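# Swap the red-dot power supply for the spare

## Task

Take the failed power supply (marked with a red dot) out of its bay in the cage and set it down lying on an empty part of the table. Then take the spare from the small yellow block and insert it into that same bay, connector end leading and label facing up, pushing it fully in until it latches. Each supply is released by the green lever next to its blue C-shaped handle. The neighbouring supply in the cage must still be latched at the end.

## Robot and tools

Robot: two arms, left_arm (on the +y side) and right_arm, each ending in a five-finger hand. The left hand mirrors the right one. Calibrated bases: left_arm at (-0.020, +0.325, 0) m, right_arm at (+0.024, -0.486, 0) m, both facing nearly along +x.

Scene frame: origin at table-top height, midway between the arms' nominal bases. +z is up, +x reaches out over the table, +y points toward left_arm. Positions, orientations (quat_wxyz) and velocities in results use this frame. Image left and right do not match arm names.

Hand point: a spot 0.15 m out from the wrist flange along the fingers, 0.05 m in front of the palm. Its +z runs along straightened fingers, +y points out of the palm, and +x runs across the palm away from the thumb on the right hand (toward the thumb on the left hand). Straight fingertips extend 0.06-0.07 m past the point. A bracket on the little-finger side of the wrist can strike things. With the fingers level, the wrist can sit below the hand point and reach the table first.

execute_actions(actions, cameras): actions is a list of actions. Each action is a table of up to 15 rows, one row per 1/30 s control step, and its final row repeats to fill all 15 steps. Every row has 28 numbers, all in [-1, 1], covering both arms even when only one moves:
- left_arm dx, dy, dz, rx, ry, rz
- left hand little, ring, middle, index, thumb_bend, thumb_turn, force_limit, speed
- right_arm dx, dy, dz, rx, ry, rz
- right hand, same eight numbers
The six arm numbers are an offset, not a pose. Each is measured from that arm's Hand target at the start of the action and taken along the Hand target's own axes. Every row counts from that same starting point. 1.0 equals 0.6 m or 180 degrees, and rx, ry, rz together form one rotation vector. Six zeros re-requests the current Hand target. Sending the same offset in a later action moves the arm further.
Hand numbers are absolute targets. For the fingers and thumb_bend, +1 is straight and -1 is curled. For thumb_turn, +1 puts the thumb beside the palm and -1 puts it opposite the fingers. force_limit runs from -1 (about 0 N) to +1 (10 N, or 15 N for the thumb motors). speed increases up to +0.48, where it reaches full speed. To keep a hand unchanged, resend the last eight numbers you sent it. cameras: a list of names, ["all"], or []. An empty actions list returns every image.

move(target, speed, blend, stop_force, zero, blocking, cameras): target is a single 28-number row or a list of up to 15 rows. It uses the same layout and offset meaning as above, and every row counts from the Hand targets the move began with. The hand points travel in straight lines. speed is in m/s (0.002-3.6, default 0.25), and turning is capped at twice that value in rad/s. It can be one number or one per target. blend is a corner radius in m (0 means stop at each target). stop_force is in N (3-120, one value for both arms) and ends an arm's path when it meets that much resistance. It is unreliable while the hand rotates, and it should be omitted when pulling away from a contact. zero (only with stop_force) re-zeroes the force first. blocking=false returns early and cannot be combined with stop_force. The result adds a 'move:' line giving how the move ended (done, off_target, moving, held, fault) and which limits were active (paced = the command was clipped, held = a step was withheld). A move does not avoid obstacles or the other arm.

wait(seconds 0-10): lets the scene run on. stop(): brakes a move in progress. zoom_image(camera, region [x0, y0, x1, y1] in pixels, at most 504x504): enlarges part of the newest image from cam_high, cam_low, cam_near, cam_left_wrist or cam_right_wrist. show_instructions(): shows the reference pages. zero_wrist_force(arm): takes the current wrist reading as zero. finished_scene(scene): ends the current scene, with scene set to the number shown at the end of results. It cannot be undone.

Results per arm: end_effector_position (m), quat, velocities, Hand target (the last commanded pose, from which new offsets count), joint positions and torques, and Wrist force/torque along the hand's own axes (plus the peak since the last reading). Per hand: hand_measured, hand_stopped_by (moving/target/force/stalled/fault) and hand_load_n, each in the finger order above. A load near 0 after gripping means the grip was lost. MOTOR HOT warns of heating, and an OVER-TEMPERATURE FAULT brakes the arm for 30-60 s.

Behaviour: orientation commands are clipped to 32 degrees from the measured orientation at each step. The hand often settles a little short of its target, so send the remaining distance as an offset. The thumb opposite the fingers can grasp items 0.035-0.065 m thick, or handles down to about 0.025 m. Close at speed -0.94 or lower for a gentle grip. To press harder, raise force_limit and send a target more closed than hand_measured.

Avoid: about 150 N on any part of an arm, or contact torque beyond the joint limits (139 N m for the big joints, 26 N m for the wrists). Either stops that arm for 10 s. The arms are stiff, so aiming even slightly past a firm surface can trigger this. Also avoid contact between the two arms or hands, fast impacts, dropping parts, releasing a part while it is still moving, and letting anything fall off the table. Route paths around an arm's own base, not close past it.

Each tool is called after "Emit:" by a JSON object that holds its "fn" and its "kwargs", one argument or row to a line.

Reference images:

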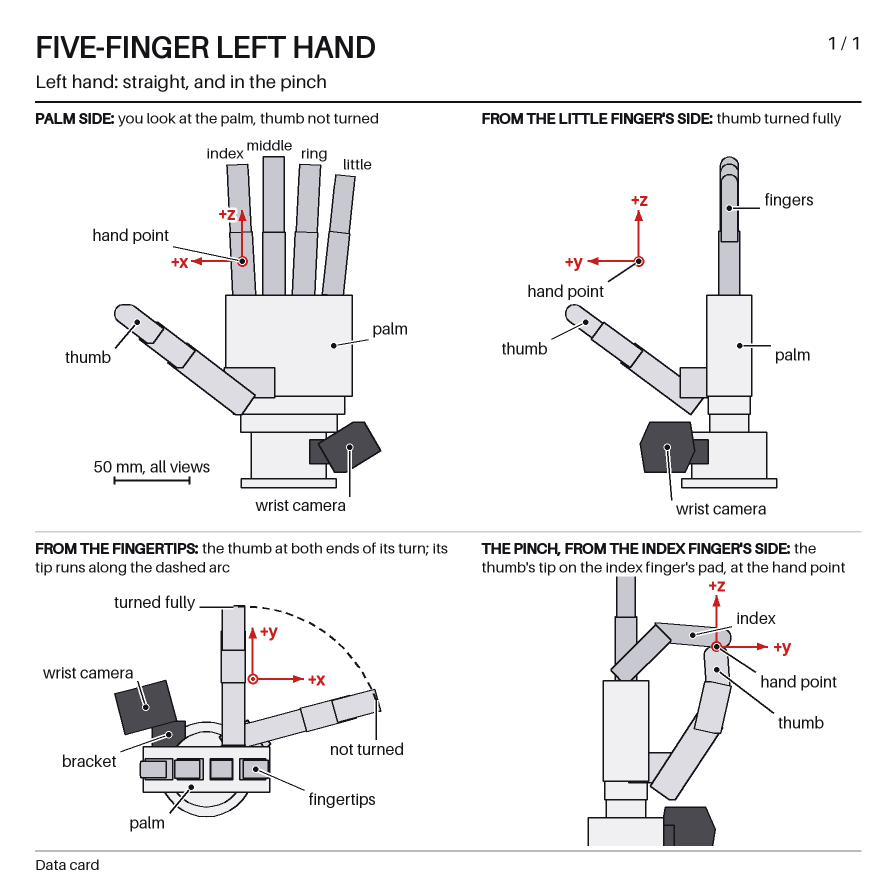

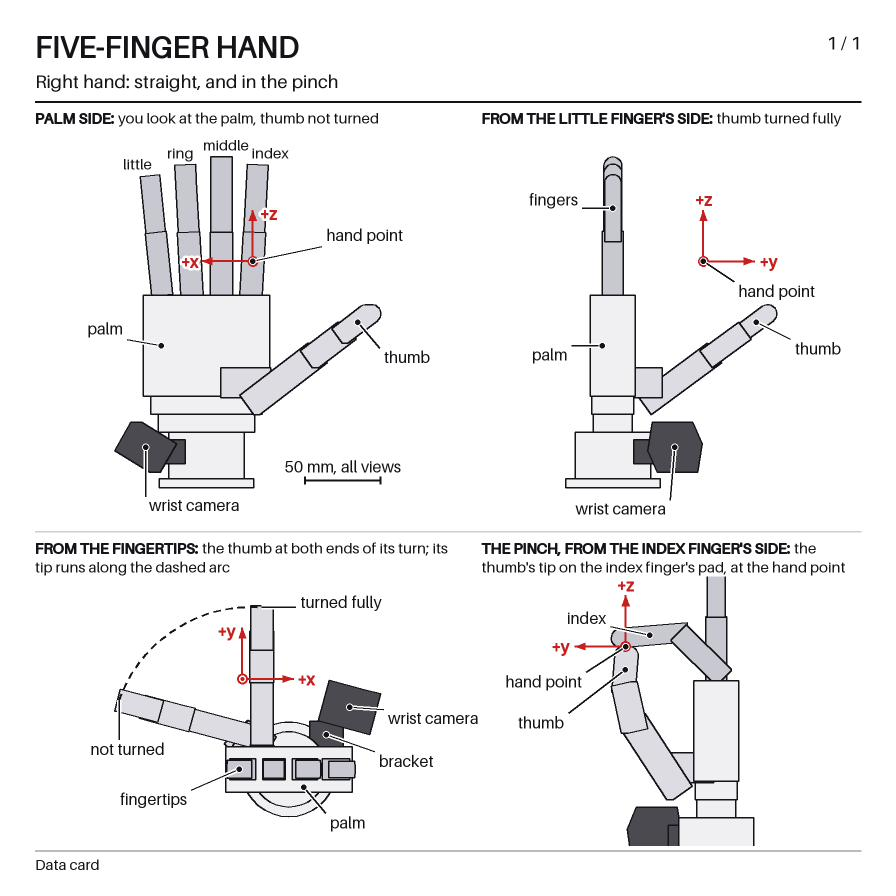

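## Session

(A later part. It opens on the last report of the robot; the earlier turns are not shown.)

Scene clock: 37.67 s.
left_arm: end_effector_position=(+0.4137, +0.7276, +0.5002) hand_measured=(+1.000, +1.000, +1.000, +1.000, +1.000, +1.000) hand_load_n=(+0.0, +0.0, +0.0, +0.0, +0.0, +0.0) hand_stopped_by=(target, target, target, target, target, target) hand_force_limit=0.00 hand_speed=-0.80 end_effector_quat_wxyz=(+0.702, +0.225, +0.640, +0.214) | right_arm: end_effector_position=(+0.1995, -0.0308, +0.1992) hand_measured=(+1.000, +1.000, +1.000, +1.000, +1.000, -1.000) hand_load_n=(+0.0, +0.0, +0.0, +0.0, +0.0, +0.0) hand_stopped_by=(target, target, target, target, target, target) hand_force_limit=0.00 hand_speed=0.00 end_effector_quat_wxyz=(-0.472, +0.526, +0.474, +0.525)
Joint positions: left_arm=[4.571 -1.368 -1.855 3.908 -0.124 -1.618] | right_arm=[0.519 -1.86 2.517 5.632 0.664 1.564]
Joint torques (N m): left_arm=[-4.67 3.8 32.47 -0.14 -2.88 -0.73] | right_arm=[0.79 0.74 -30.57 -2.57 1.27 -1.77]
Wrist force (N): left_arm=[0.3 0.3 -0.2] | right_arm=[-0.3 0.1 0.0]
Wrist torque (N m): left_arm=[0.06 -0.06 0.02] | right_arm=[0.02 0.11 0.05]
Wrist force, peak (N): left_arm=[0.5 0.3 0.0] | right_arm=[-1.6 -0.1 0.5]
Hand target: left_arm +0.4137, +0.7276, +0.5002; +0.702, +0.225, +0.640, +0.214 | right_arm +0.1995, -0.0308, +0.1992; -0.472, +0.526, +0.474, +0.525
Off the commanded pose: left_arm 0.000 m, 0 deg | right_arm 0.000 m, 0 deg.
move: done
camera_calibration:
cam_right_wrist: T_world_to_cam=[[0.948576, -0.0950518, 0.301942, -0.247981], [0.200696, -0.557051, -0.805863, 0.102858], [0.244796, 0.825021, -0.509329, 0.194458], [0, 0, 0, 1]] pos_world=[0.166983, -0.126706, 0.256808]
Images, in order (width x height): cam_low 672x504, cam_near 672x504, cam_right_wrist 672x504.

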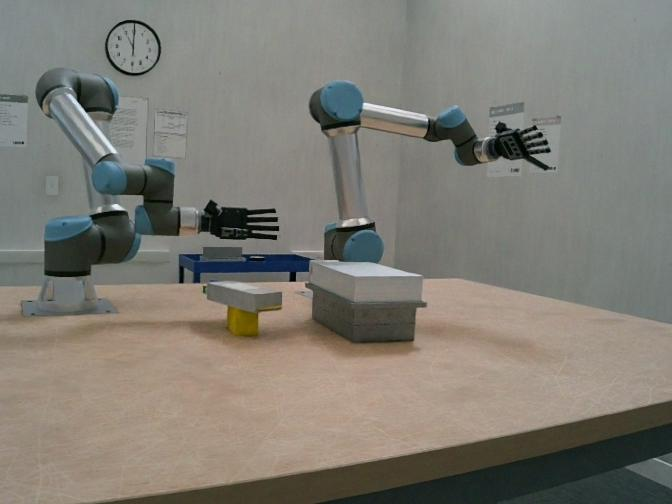

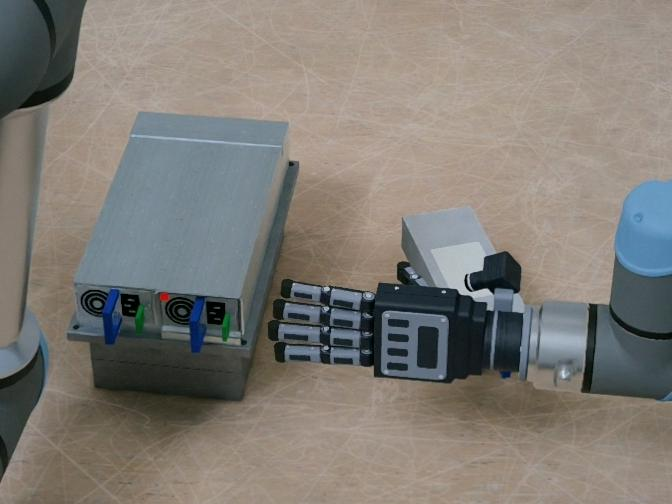

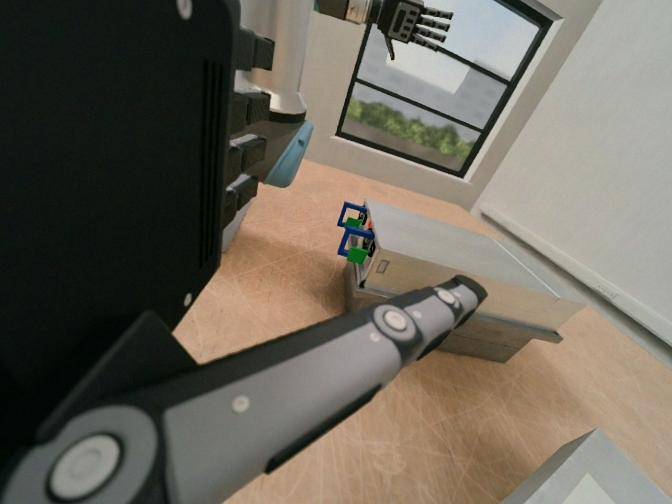

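Emit:
{"fn": "move", "kwargs": {
  "target": [0,0,0,0,0,0,1,1,1,1,1,1,0,-0.8,-0.137,0.006,0.1963,0,0,0,1,1,1,1,-0.25,-1,0,0],
  "speed": 0.15,
  "cameras": ["cam_near","cam_right_wrist","cam_low","cam_high"]
}}

Emit:
{"fn": "zoom_image", "kwargs": {
  "camera": "cam_right_wrist",
  "region": [200, 120, 500, 345]
}}

Emit:
{"fn": "zoom_image", "kwargs": {
  "camera": "cam_near",
  "region": [60, 230, 360, 455]
}}

Scene clock: 45.20 s.
left_arm: end_effector_position=(+0.4137, +0.7276, +0.5002) hand_measured=(+1.000, +1.000, +1.000, +1.000, +1.000, +1.000) hand_load_n=(+0.0, +0.0, +0.0, -0.5, +0.0, +0.0) hand_stopped_by=(target, target, target, target, target, target) hand_force_limit=0.00 hand_speed=-0.80 end_effector_quat_wxyz=(+0.702, +0.225, +0.640, +0.214) | right_arm: end_effector_position=(+0.2156, +0.0857, +0.1167) hand_measured=(+1.000, +1.000, +1.000, +1.000, -0.250, -1.000) hand_load_n=(+0.0, +0.0, +0.0, +0.0, +0.0, +0.0) hand_stopped_by=(target, target, target, target, target, target) hand_force_limit=0.00 hand_speed=0.00 end_effector_quat_wxyz=(-0.472, +0.526, +0.474, +0.525)
Joint positions: left_arm=[4.571 -1.368 -1.855 3.908 -0.124 -1.618] | right_arm=[0.825 -1.326 2.311 5.302 0.97 1.566]
Joint torques (N m): left_arm=[-5.33 4.33 33 0.07 -2.94 -0.67] | right_arm=[-4.15 -12.22 -8.71 -1.5 0.53 1.13]
Wrist force (N): left_arm=[0.4 0.0 0.1] | right_arm=[-0.2 0.3 -0.3]
Wrist torque (N m): left_arm=[0.00 -0.05 0.03] | right_arm=[0.10 0.05 -0.02]
Wrist force, peak (N): left_arm=[0.3 0.6 0.1] | right_arm=[-0.7 0.1 1.0]
Hand target: left_arm +0.4137, +0.7276, +0.5002; +0.702, +0.225, +0.640, +0.214 | right_arm +0.2156, +0.0857, +0.1167; -0.472, +0.526, +0.474, +0.525
Off the commanded pose: left_arm 0.000 m, 0 deg | right_arm 0.000 m, 0 deg.
move: done
camera_calibration:
cam_right_wrist: T_world_to_cam=[[0.948549, -0.0950243, 0.302035, -0.22728], [0.200806, -0.556994, -0.805875, 0.0980216], [0.244809, 0.825063, -0.509255, 0.052367], [0, 0, 0, 1]] pos_world=[0.183083, -0.0102057, 0.174308]
Images, in order (width x height): cam_high 672x504, cam_low 672x504, cam_near 672x504, cam_right_wrist 672x504.

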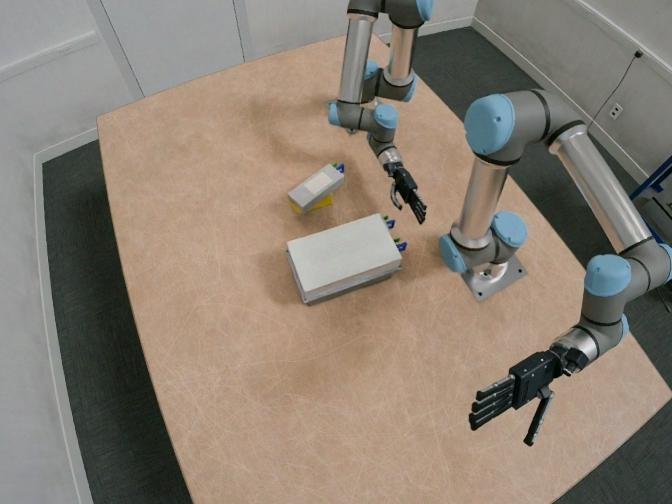

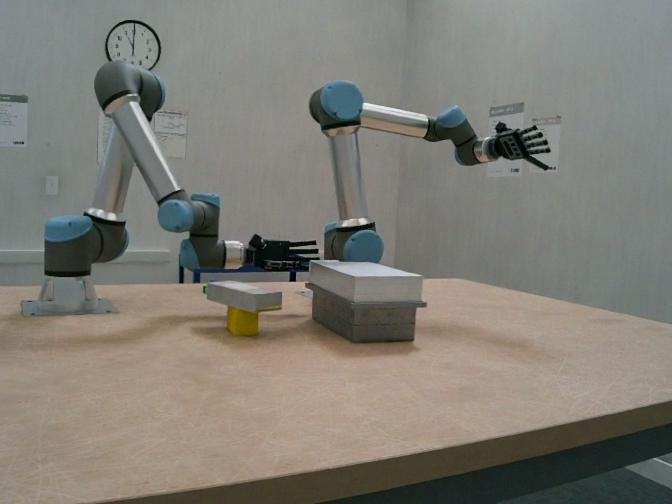

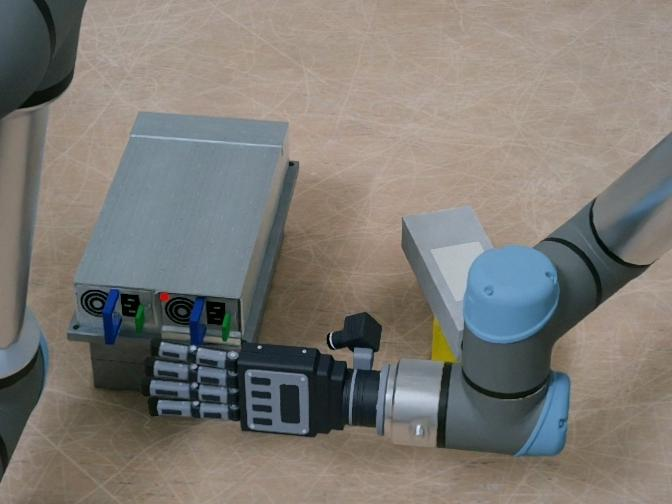

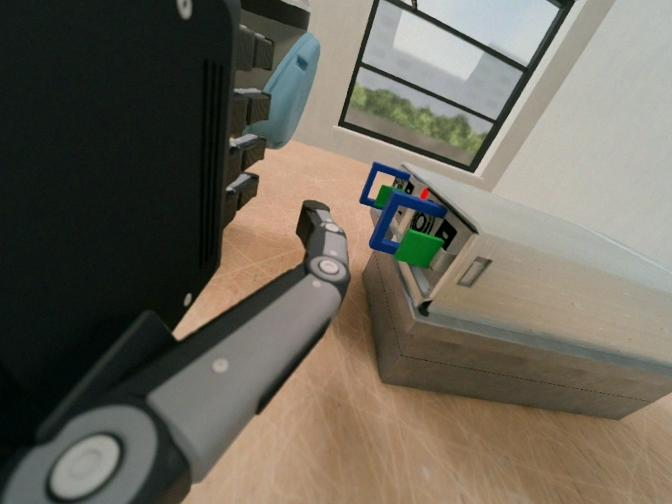

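Scaled by 1.680 from the camera's 672x504 image, which has a finer 960x720 frame.

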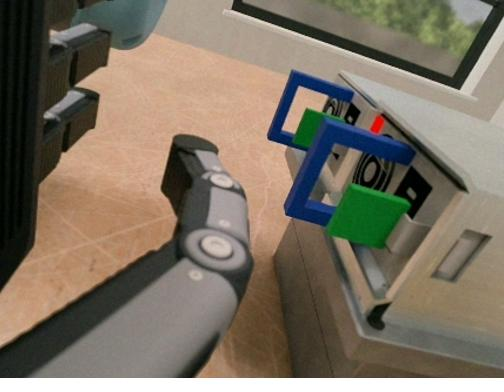

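Scaled by 1.680 from the camera's 672x504 image, which has a finer 960x720 frame.

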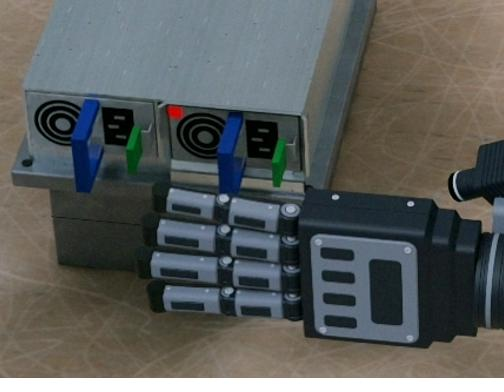

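Emit:
{"fn": "zoom_image", "kwargs": {
  "camera": "cam_high",
  "region": [360, 150, 450, 260]
}}

Scaled by 4.582 from the camera's 672x504 image, which has a finer 960x720 frame.

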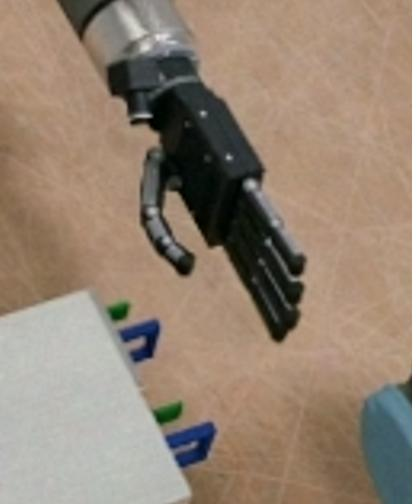

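Emit:
{"fn": "zoom_image", "kwargs": {
  "camera": "cam_near",
  "region": [90, 275, 160, 355]
}}

Emit:
{"fn": "zoom_image", "kwargs": {
  "camera": "cam_right_wrist",
  "region": [350, 150, 500, 330]
}}

Scaled by 6.300 from the camera's 672x504 image, which has a finer 960x720 frame.

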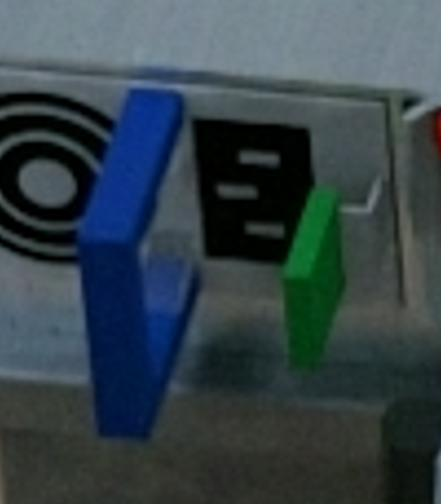

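Scaled by 2.800 from the camera's 672x504 image, which has a finer 960x720 frame.

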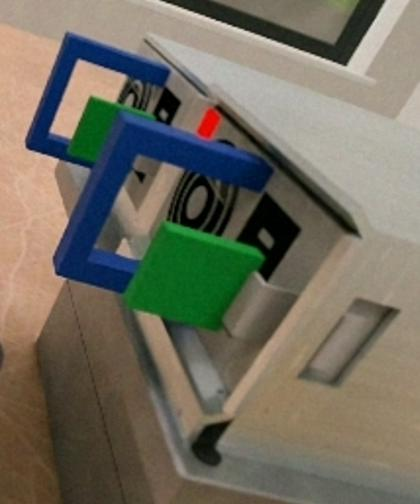

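Emit:
{"fn": "move", "kwargs": {
  "target": [0,0,0,0,0,0,1,1,1,1,1,1,0,-0.8,0.0072,0.074,0.0025,0,0,0,1,1,1,1,-0.25,-1,0,0],
  "speed": 0.06,
  "stop_force": 8,
  "cameras": ["cam_near","cam_right_wrist"]
}}

Emit:
{"fn": "zoom_image", "kwargs": {
  "camera": "cam_right_wrist",
  "region": [230, 120, 470, 330]
}}

Emit:
{"fn": "zoom_image", "kwargs": {
  "camera": "cam_near",
  "region": [60, 250, 300, 420]
}}

Scene clock: 52.63 s.
left_arm: end_effector_position=(+0.4137, +0.7276, +0.5002) hand_measured=(+1.000, +1.000, +1.000, +1.000, +1.000, +1.000) hand_load_n=(+0.0, +0.5, +0.0, +0.0, +0.0, +0.0) hand_stopped_by=(target, target, target, target, target, target) hand_force_limit=0.00 hand_speed=-0.80 end_effector_quat_wxyz=(+0.702, +0.225, +0.640, +0.214) | right_arm: end_effector_position=(+0.2599, +0.0825, +0.1211) hand_measured=(+1.000, +1.000, +1.000, +1.000, -0.250, -1.000) hand_load_n=(+0.0, +0.0, +0.0, +0.0, +0.0, +0.0) hand_stopped_by=(target, target, target, target, target, target) hand_force_limit=0.00 hand_speed=0.00 end_effector_quat_wxyz=(-0.472, +0.526, +0.474, +0.525)
Joint positions: left_arm=[4.571 -1.368 -1.855 3.908 -0.124 -1.618] | right_arm=[0.72 -1.312 2.271 5.329 0.865 1.566]
Joint torques (N m): left_arm=[-5.07 3.72 32.66 0.21 -2.9 -0.67] | right_arm=[9.73 -31.8 -0.23 -2.9 -0.92 -1.42]
Wrist force (N): left_arm=[-0.1 0.1 0.0] | right_arm=[0.0 0.3 0.0]
Wrist torque (N m): left_arm=[0.00 0.00 0.00] | right_arm=[0.07 0.06 0.06]
Wrist force, peak (N): left_arm=[0.4 0.4 -0.1] | right_arm=[-0.1 1.1 0.1]
Hand target: left_arm +0.4137, +0.7276, +0.5002; +0.702, +0.225, +0.640, +0.214 | right_arm +0.2599, +0.0825, +0.1211; -0.472, +0.526, +0.474, +0.525
Off the commanded pose: left_arm 0.000 m, 0 deg | right_arm 0.000 m, 0 deg.
move: done
camera_calibration:
cam_right_wrist: T_world_to_cam=[[0.948545, -0.0951553, 0.302006, -0.270899], [0.20071, -0.557001, -0.805894, 0.0908341], [0.244903, 0.825042, -0.509242, 0.0463279], [0, 0, 0, 1]] pos_world=[0.227383, -0.0134052, 0.178608]
Images, in order (width x height): cam_near 672x504, cam_right_wrist 672x504.

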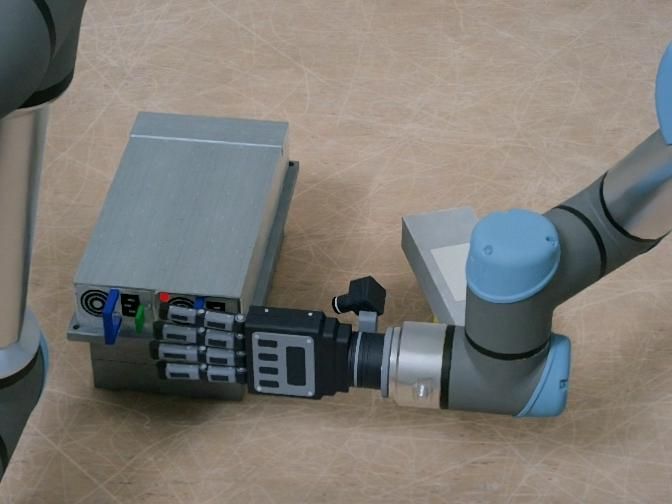

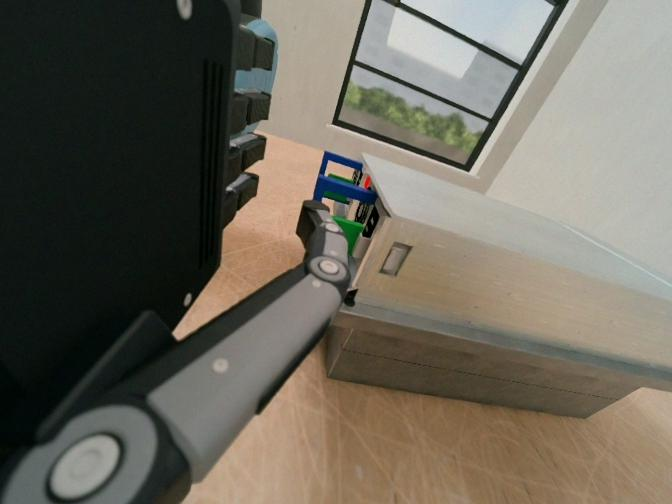

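Scaled by 2.100 from the camera's 672x504 image, which has a finer 960x720 frame.

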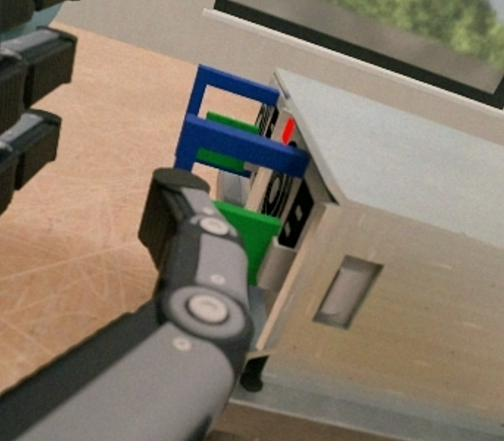

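Scaled by 2.100 from the camera's 672x504 image, which has a finer 960x720 frame.

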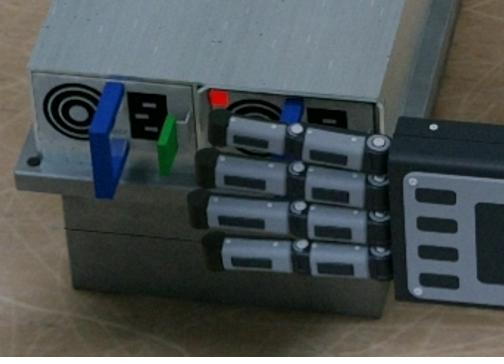

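Emit:
{"fn": "move", "kwargs": {
  "target": [0,0,0,0,0,0,1,1,1,1,1,1,0,-0.8,-0.035,0.0208,0,0,0,0,1,1,1,1,-0.25,-1,0,0],
  "speed": 0.06,
  "stop_force": 8,
  "cameras": ["cam_near","cam_right_wrist","cam_high"]
}}

Emit:
{"fn": "zoom_image", "kwargs": {
  "camera": "cam_right_wrist",
  "region": [230, 120, 470, 330]
}}

Emit:
{"fn": "zoom_image", "kwargs": {
  "camera": "cam_high",
  "region": [360, 180, 440, 260]
}}

Scene clock: 56.73 s.
left_arm: end_effector_position=(+0.4137, +0.7276, +0.5002) hand_measured=(+1.000, +1.000, +1.000, +1.000, +1.000, +1.000) hand_load_n=(+0.0, +0.0, +0.0, +0.0, +0.0, +0.0) hand_stopped_by=(target, target, target, target, target, target) hand_force_limit=0.00 hand_speed=-0.80 end_effector_quat_wxyz=(+0.702, +0.225, +0.640, +0.214) | right_arm: end_effector_position=(+0.2724, +0.0812, +0.1001) hand_measured=(+1.000, +1.000, +1.000, +1.000, -0.250, -1.000) hand_load_n=(+0.0, +0.0, +0.0, +0.0, +0.0, +0.0) hand_stopped_by=(target, target, target, target, target, target) hand_force_limit=0.00 hand_speed=0.00 end_effector_quat_wxyz=(-0.472, +0.526, +0.474, +0.525)
Joint positions: left_arm=[4.571 -1.368 -1.855 3.908 -0.124 -1.618] | right_arm=[0.692 -1.25 2.272 5.266 0.837 1.566]
Joint torques (N m): left_arm=[-5.12 3.96 32.77 0.7 -2.8 -0.74] | right_arm=[12.12 -30.52 -24.92 -1.94 1.59 1.62]
Wrist force (N): left_arm=[0.1 0.0 0.0] | right_arm=[-0.1 0.2 0.3]
Wrist torque (N m): left_arm=[0.00 -0.03 0.03] | right_arm=[0.00 0.08 0.07]
Wrist force, peak (N): left_arm=[0.5 0.4 0.0] | right_arm=[-0.8 0.6 0.1]
Hand target: left_arm +0.4137, +0.7276, +0.5002; +0.702, +0.225, +0.640, +0.214 | right_arm +0.2724, +0.0812, +0.1001; -0.472, +0.526, +0.474, +0.525
Off the commanded pose: left_arm 0.000 m, 0 deg | right_arm 0.000 m, 0 deg.
move: done
camera_calibration:
cam_right_wrist: T_world_to_cam=[[0.948545, -0.0951553, 0.302006, -0.276577], [0.20071, -0.557001, -0.805894, 0.0707022], [0.244903, 0.825042, -0.509242, 0.0337785], [0, 0, 0, 1]] pos_world=[0.239883, -0.0148052, 0.157708]
Images, in order (width x height): cam_high 672x504, cam_near 672x504, cam_right_wrist 672x504.

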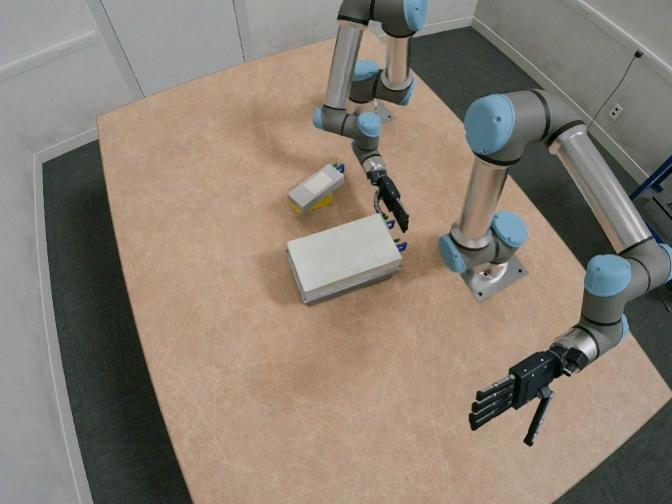

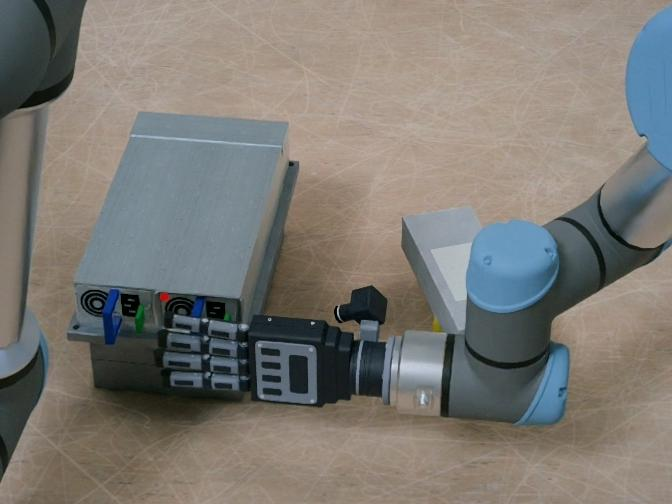

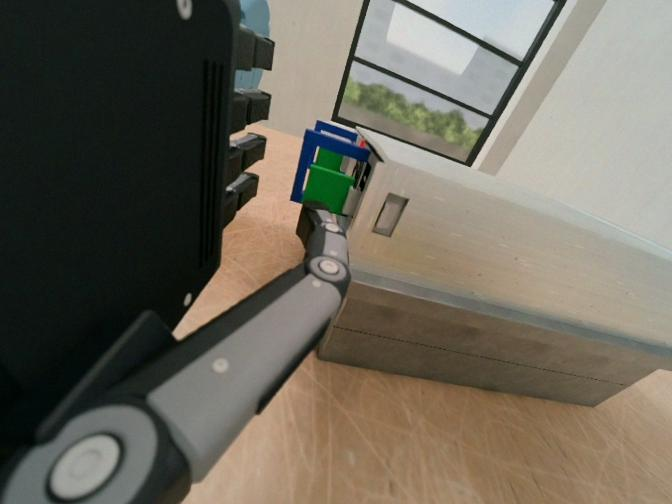

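Scaled by 2.100 from the camera's 672x504 image, which has a finer 960x720 frame.

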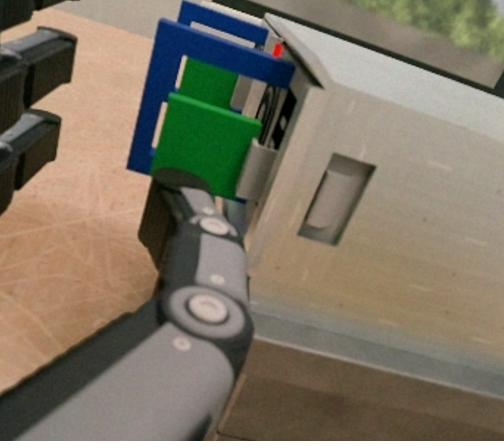

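Scaled by 6.300 from the camera's 672x504 image, which has a finer 960x720 frame.

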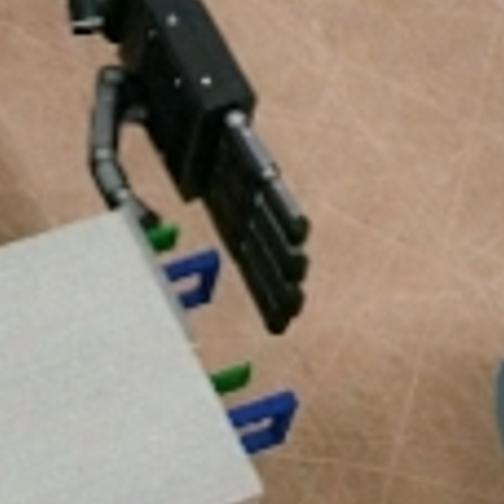

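Emit:
{"fn": "move", "kwargs": {
  "target": [
    [0,0,0,0,0,0,1,1,1,1,1,1,0,-0.8,0,0.006,0,0,0,0,1,1,1,1,-0.25,-1,0,0],
    [0,0,0,0,0,0,1,1,1,1,1,1,0,-0.8,0,0.006,0.05,0,0,0,1,1,1,1,-0.25,-1,0,0]
  ],
  "speed": 0.02,
  "stop_force": 3.5,
  "cameras": ["cam_right_wrist","cam_high"]
}}

Emit:
{"fn": "zoom_image", "kwargs": {
  "camera": "cam_right_wrist",
  "region": [230, 120, 470, 330]
}}

Emit:
{"fn": "zoom_image", "kwargs": {
  "camera": "cam_high",
  "region": [360, 180, 440, 260]
}}

Scene clock: 59.33 s.
left_arm: end_effector_position=(+0.4137, +0.7276, +0.5002) hand_measured=(+1.000, +1.000, +1.000, +1.000, +1.000, +1.000) hand_load_n=(+0.0, +0.0, +0.0, +0.0, +0.0, +0.0) hand_stopped_by=(target, target, target, target, target, target) hand_force_limit=0.00 hand_speed=-0.80 end_effector_quat_wxyz=(+0.702, +0.225, +0.640, +0.214) | right_arm: end_effector_position=(+0.2772, +0.0926, +0.1001) hand_measured=(+1.000, +1.000, +1.000, +1.000, -0.250, -1.000) hand_load_n=(+0.0, +0.0, +0.0, +0.0, +2.0, +0.0) hand_stopped_by=(target, target, target, target, target, target) hand_force_limit=0.00 hand_speed=0.00 end_effector_quat_wxyz=(-0.472, +0.526, +0.474, +0.525)
Joint positions: left_arm=[4.571 -1.368 -1.855 3.908 -0.124 -1.618] | right_arm=[0.707 -1.229 2.237 5.28 0.852 1.566]
Joint torques (N m): left_arm=[-4.78 4.29 32.26 0.85 -2.75 -0.54] | right_arm=[-9.9 -33.05 -4.68 -2.64 1.2 0.83]
Wrist force (N): left_arm=[0.5 0.2 0.0] | right_arm=[-0.5 1.4 -3.7]
Wrist torque (N m): left_arm=[0.05 -0.06 0.02] | right_arm=[0.07 0.15 0.08]
Wrist force, peak (N): left_arm=[0.3 0.5 -0.3] | right_arm=[-0.9 2.6 -3.7]
Hand target: left_arm +0.4137, +0.7276, +0.5002; +0.702, +0.225, +0.640, +0.214 | right_arm +0.2772, +0.0926, +0.1001; -0.472, +0.526, +0.474, +0.525 (not the last commanded pose)
Off the commanded pose: left_arm 0.000 m, 0 deg | right_arm 0.018 m, 0 deg.
move: contact (right_arm); path passed 1 of 2 targets
camera_calibration:
cam_right_wrist: T_world_to_cam=[[0.948545, -0.0951553, 0.302006, -0.280006], [0.20071, -0.557001, -0.805894, 0.0760637], [0.244903, 0.825042, -0.509242, 0.023064], [0, 0, 0, 1]] pos_world=[0.244683, -0.00330523, 0.157608]
Images, in order (width x height): cam_high 672x504, cam_right_wrist 672x504.

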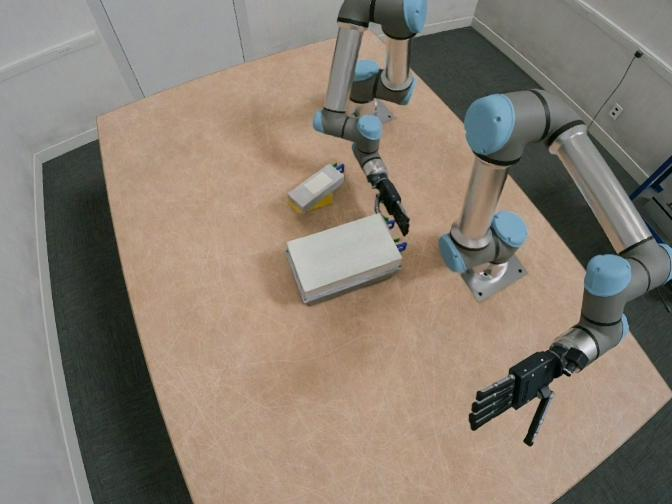

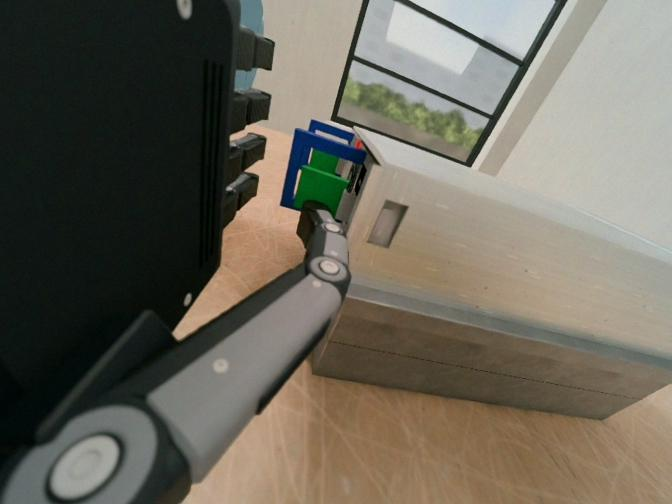

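Scaled by 2.100 from the camera's 672x504 image, which has a finer 960x720 frame.

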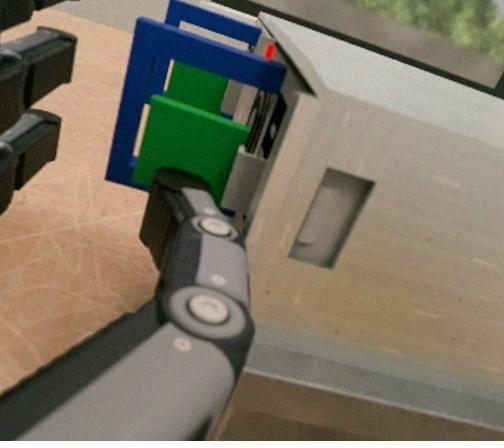

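Scaled by 6.300 from the camera's 672x504 image, which has a finer 960x720 frame.

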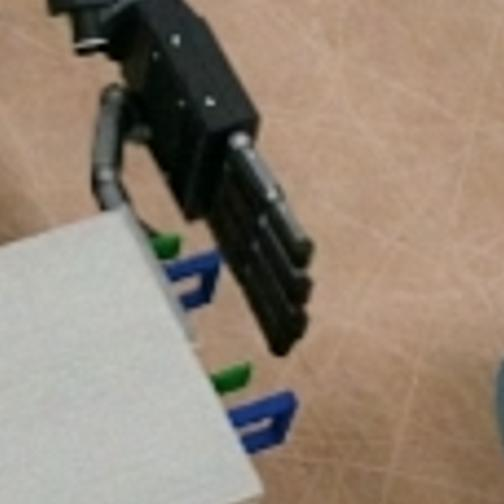

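Emit:
{"fn": "move", "kwargs": {
  "target": [
    [0,0,0,0,0,0,1,1,1,1,1,1,0,-0.8,0,0,-0.008,0,0,0,1,1,1,1,-0.25,-1,0,0],
    [0,0,0,0,0,0,1,1,1,1,1,1,0,-0.8,0.0083,0.002,-0.006,0,0,0,1,1,1,1,-0.25,-1,0,0],
    [0,0,0,0,0,0,1,1,1,1,1,1,0,-0.8,0.0083,0.002,0.03,0,0,0,1,1,1,1,-0.25,-1,0,0]
  ],
  "speed": 0.02,
  "stop_force": 9,
  "cameras": ["cam_right_wrist","cam_high"]
}}

Emit:
{"fn": "zoom_image", "kwargs": {
  "camera": "cam_right_wrist",
  "region": [230, 120, 470, 330]
}}

Emit:
{"fn": "zoom_image", "kwargs": {
  "camera": "cam_high",
  "region": [360, 180, 440, 260]
}}

Scene clock: 62.17 s.
left_arm: end_effector_position=(+0.4137, +0.7276, +0.5002) hand_measured=(+1.000, +1.000, +1.000, +1.000, +1.000, +1.000) hand_load_n=(+0.0, +0.0, +0.0, +0.0, +0.0, +0.0) hand_stopped_by=(target, target, target, target, target, target) hand_force_limit=0.00 hand_speed=-0.80 end_effector_quat_wxyz=(+0.702, +0.225, +0.640, +0.214) | right_arm: end_effector_position=(+0.2788, +0.0964, +0.1051) hand_measured=(+1.000, +1.000, +1.000, +1.000, -0.250, -1.000) hand_load_n=(+0.0, +0.0, +0.0, +0.0, +4.0, +0.0) hand_stopped_by=(target, target, target, target, target, target) hand_force_limit=0.00 hand_speed=0.00 end_effector_quat_wxyz=(-0.472, +0.526, +0.474, +0.525)
Joint positions: left_arm=[4.571 -1.368 -1.855 3.908 -0.124 -1.618] | right_arm=[0.712 -1.234 2.222 5.3 0.857 1.566]
Joint torques (N m): left_arm=[-4.93 3.97 32.78 0.96 -2.74 -0.45] | right_arm=[-7.82 -34.65 -2.11 -2.08 0.71 -0.38]
Wrist force (N): left_arm=[0.1 0.0 0.0] | right_arm=[0.3 2.4 -12.1]
Wrist torque (N m): left_arm=[0.00 -0.01 0.01] | right_arm=[0.14 0.25 0.10]
Wrist force, peak (N): left_arm=[0.4 0.7 0.1] | right_arm=[1.0 1.6 -27.0]
Hand target: left_arm +0.4137, +0.7276, +0.5002; +0.702, +0.225, +0.640, +0.214 | right_arm +0.2788, +0.0964, +0.1051; -0.472, +0.526, +0.474, +0.525 (not the last commanded pose)
Off the commanded pose: left_arm 0.000 m, 0 deg | right_arm 0.014 m, 0 deg.
move: contact (right_arm); path passed 2 of 3 targets
camera_calibration:
cam_right_wrist: T_world_to_cam=[[0.948522, -0.0952338, 0.302054, -0.282674], [0.200705, -0.557018, -0.805884, 0.0818884], [0.244997, 0.825022, -0.50923, 0.0220577], [0, 0, 0, 1]] pos_world=[0.246283, 0.000495113, 0.162608]
Images, in order (width x height): cam_high 672x504, cam_right_wrist 672x504.

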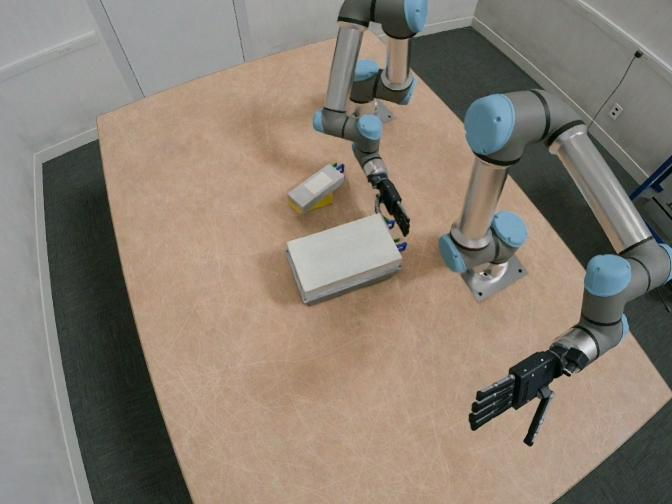

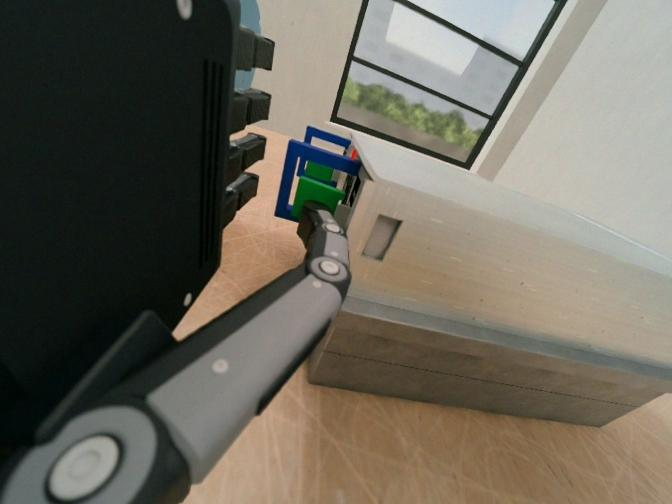

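Scaled by 2.100 from the camera's 672x504 image, which has a finer 960x720 frame.

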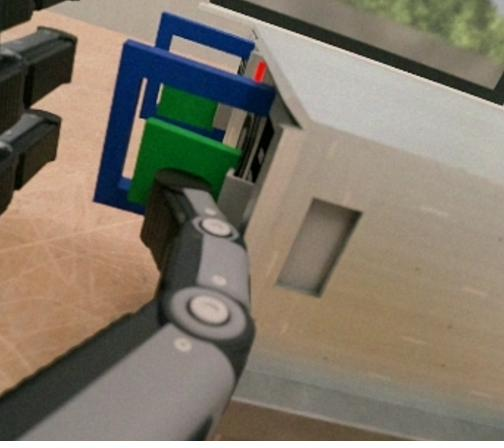

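Scaled by 6.300 from the camera's 672x504 image, which has a finer 960x720 frame.

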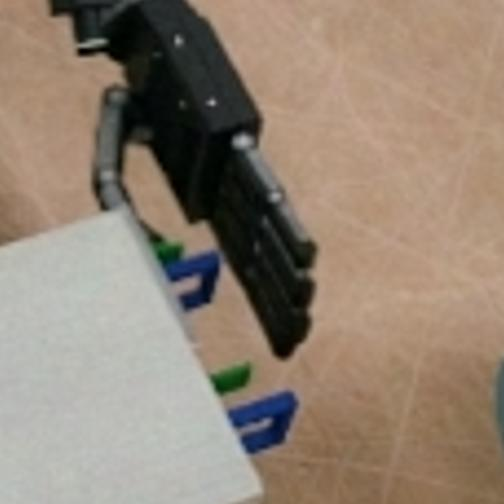

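Emit:
{"fn": "move", "kwargs": {
  "target": [0,0,0,0,0,0,1,1,1,1,1,1,0,-0.8,0,0,0,0,0,0,1,1,-0.5,1,-0.25,-1,0.4,-0.6],
  "speed": 0.02,
  "cameras": ["cam_right_wrist","cam_near","cam_high"]
}}

Emit:
{"fn": "zoom_image", "kwargs": {
  "camera": "cam_right_wrist",
  "region": [230, 120, 470, 330]
}}

Emit:
{"fn": "zoom_image", "kwargs": {
  "camera": "cam_near",
  "region": [60, 270, 260, 420]
}}

Scene clock: 63.80 s.
left_arm: end_effector_position=(+0.4137, +0.7276, +0.5002) hand_measured=(+1.000, +1.000, +1.000, +1.000, +1.000, +1.000) hand_load_n=(+0.0, +0.5, +0.0, +0.0, +0.0, +0.0) hand_stopped_by=(target, target, target, target, target, target) hand_force_limit=0.00 hand_speed=-0.80 end_effector_quat_wxyz=(+0.702, +0.225, +0.640, +0.214) | right_arm: end_effector_position=(+0.2788, +0.0964, +0.1051) hand_measured=(+1.000, +1.000, +0.490, +1.000, -0.248, -1.000) hand_load_n=(+0.0, +0.0, +7.0, +0.0, +5.0, +0.0) hand_stopped_by=(target, target, force, target, target, target) hand_force_limit=0.40 hand_speed=-0.60 end_effector_quat_wxyz=(-0.472, +0.526, +0.474, +0.525)
Joint positions: left_arm=[4.571 -1.368 -1.855 3.908 -0.124 -1.618] | right_arm=[0.712 -1.234 2.222 5.3 0.857 1.566]
Joint torques (N m): left_arm=[-4.84 4.84 32.42 1.08 -2.84 -0.55] | right_arm=[-7.09 -34.75 -2.66 -1.76 -0.08 -0.08]
Wrist force (N): left_arm=[0.2 0.0 0.2] | right_arm=[-0.1 -2.6 -5.9]
Wrist torque (N m): left_arm=[-0.01 -0.01 0.02] | right_arm=[0.06 0.10 0.00]
Wrist force, peak (N): left_arm=[0.5 -0.1 0.0] | right_arm=[-0.3 2.7 -12.3]
Hand target: left_arm +0.4137, +0.7276, +0.5002; +0.702, +0.225, +0.640, +0.214 | right_arm +0.2788, +0.0964, +0.1051; -0.472, +0.526, +0.474, +0.525
Off the commanded pose: left_arm 0.000 m, 0 deg | right_arm 0.000 m, 0 deg.
move: done
camera_calibration:
cam_right_wrist: T_world_to_cam=[[0.948515, -0.0952588, 0.302069, -0.282684], [0.200725, -0.556951, -0.805925, 0.0818344], [0.245009, 0.825064, -0.509156, 0.022125], [0, 0, 0, 1]] pos_world=[0.246283, 0.000395054, 0.162608]
Images, in order (width x height): cam_high 672x504, cam_near 672x504, cam_right_wrist 672x504.

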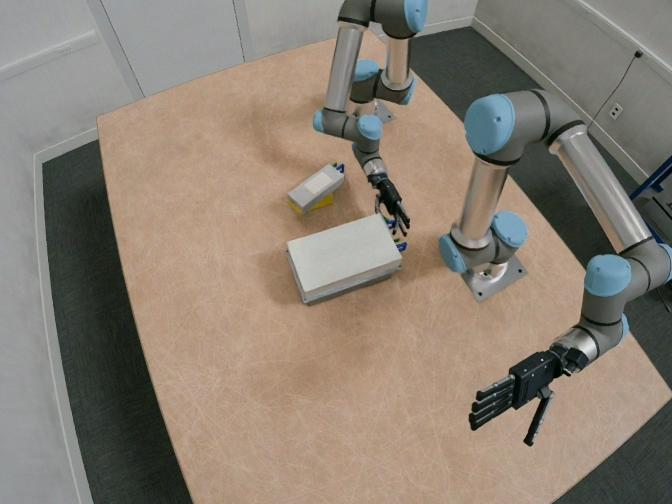

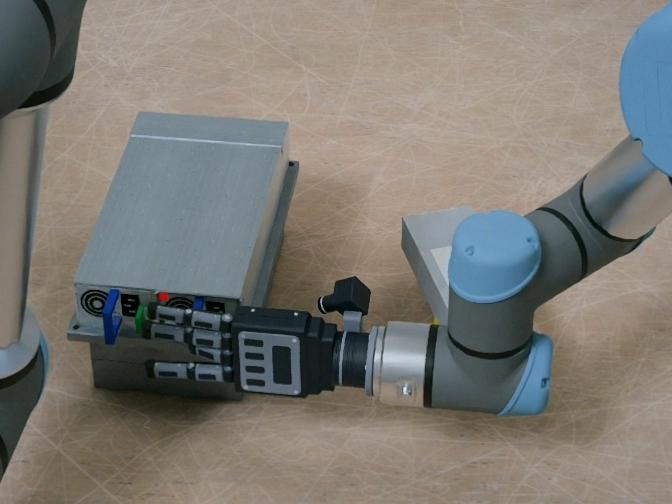

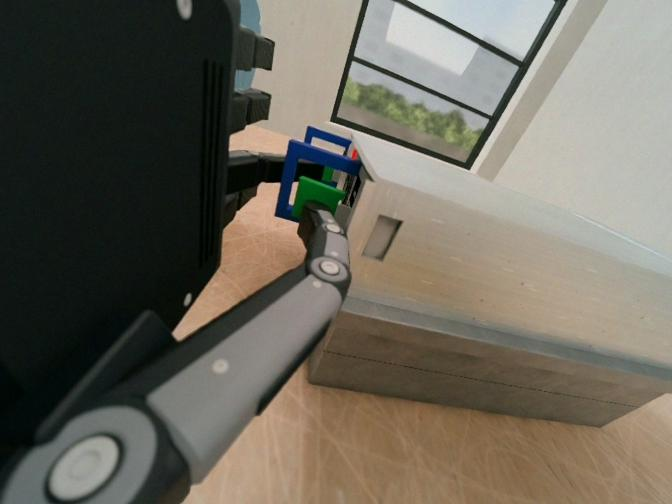

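Scaled by 2.100 from the camera's 672x504 image, which has a finer 960x720 frame.

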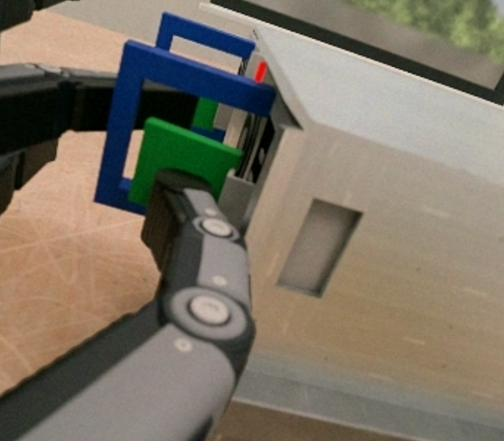

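Scaled by 2.520 from the camera's 672x504 image, which has a finer 960x720 frame.

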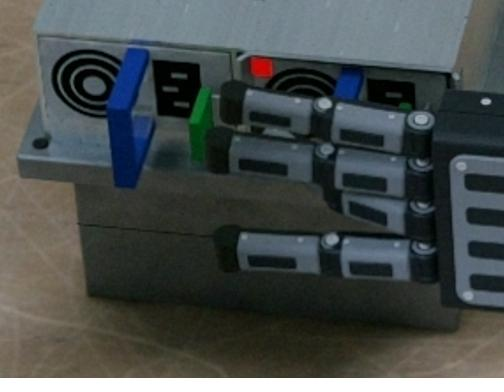

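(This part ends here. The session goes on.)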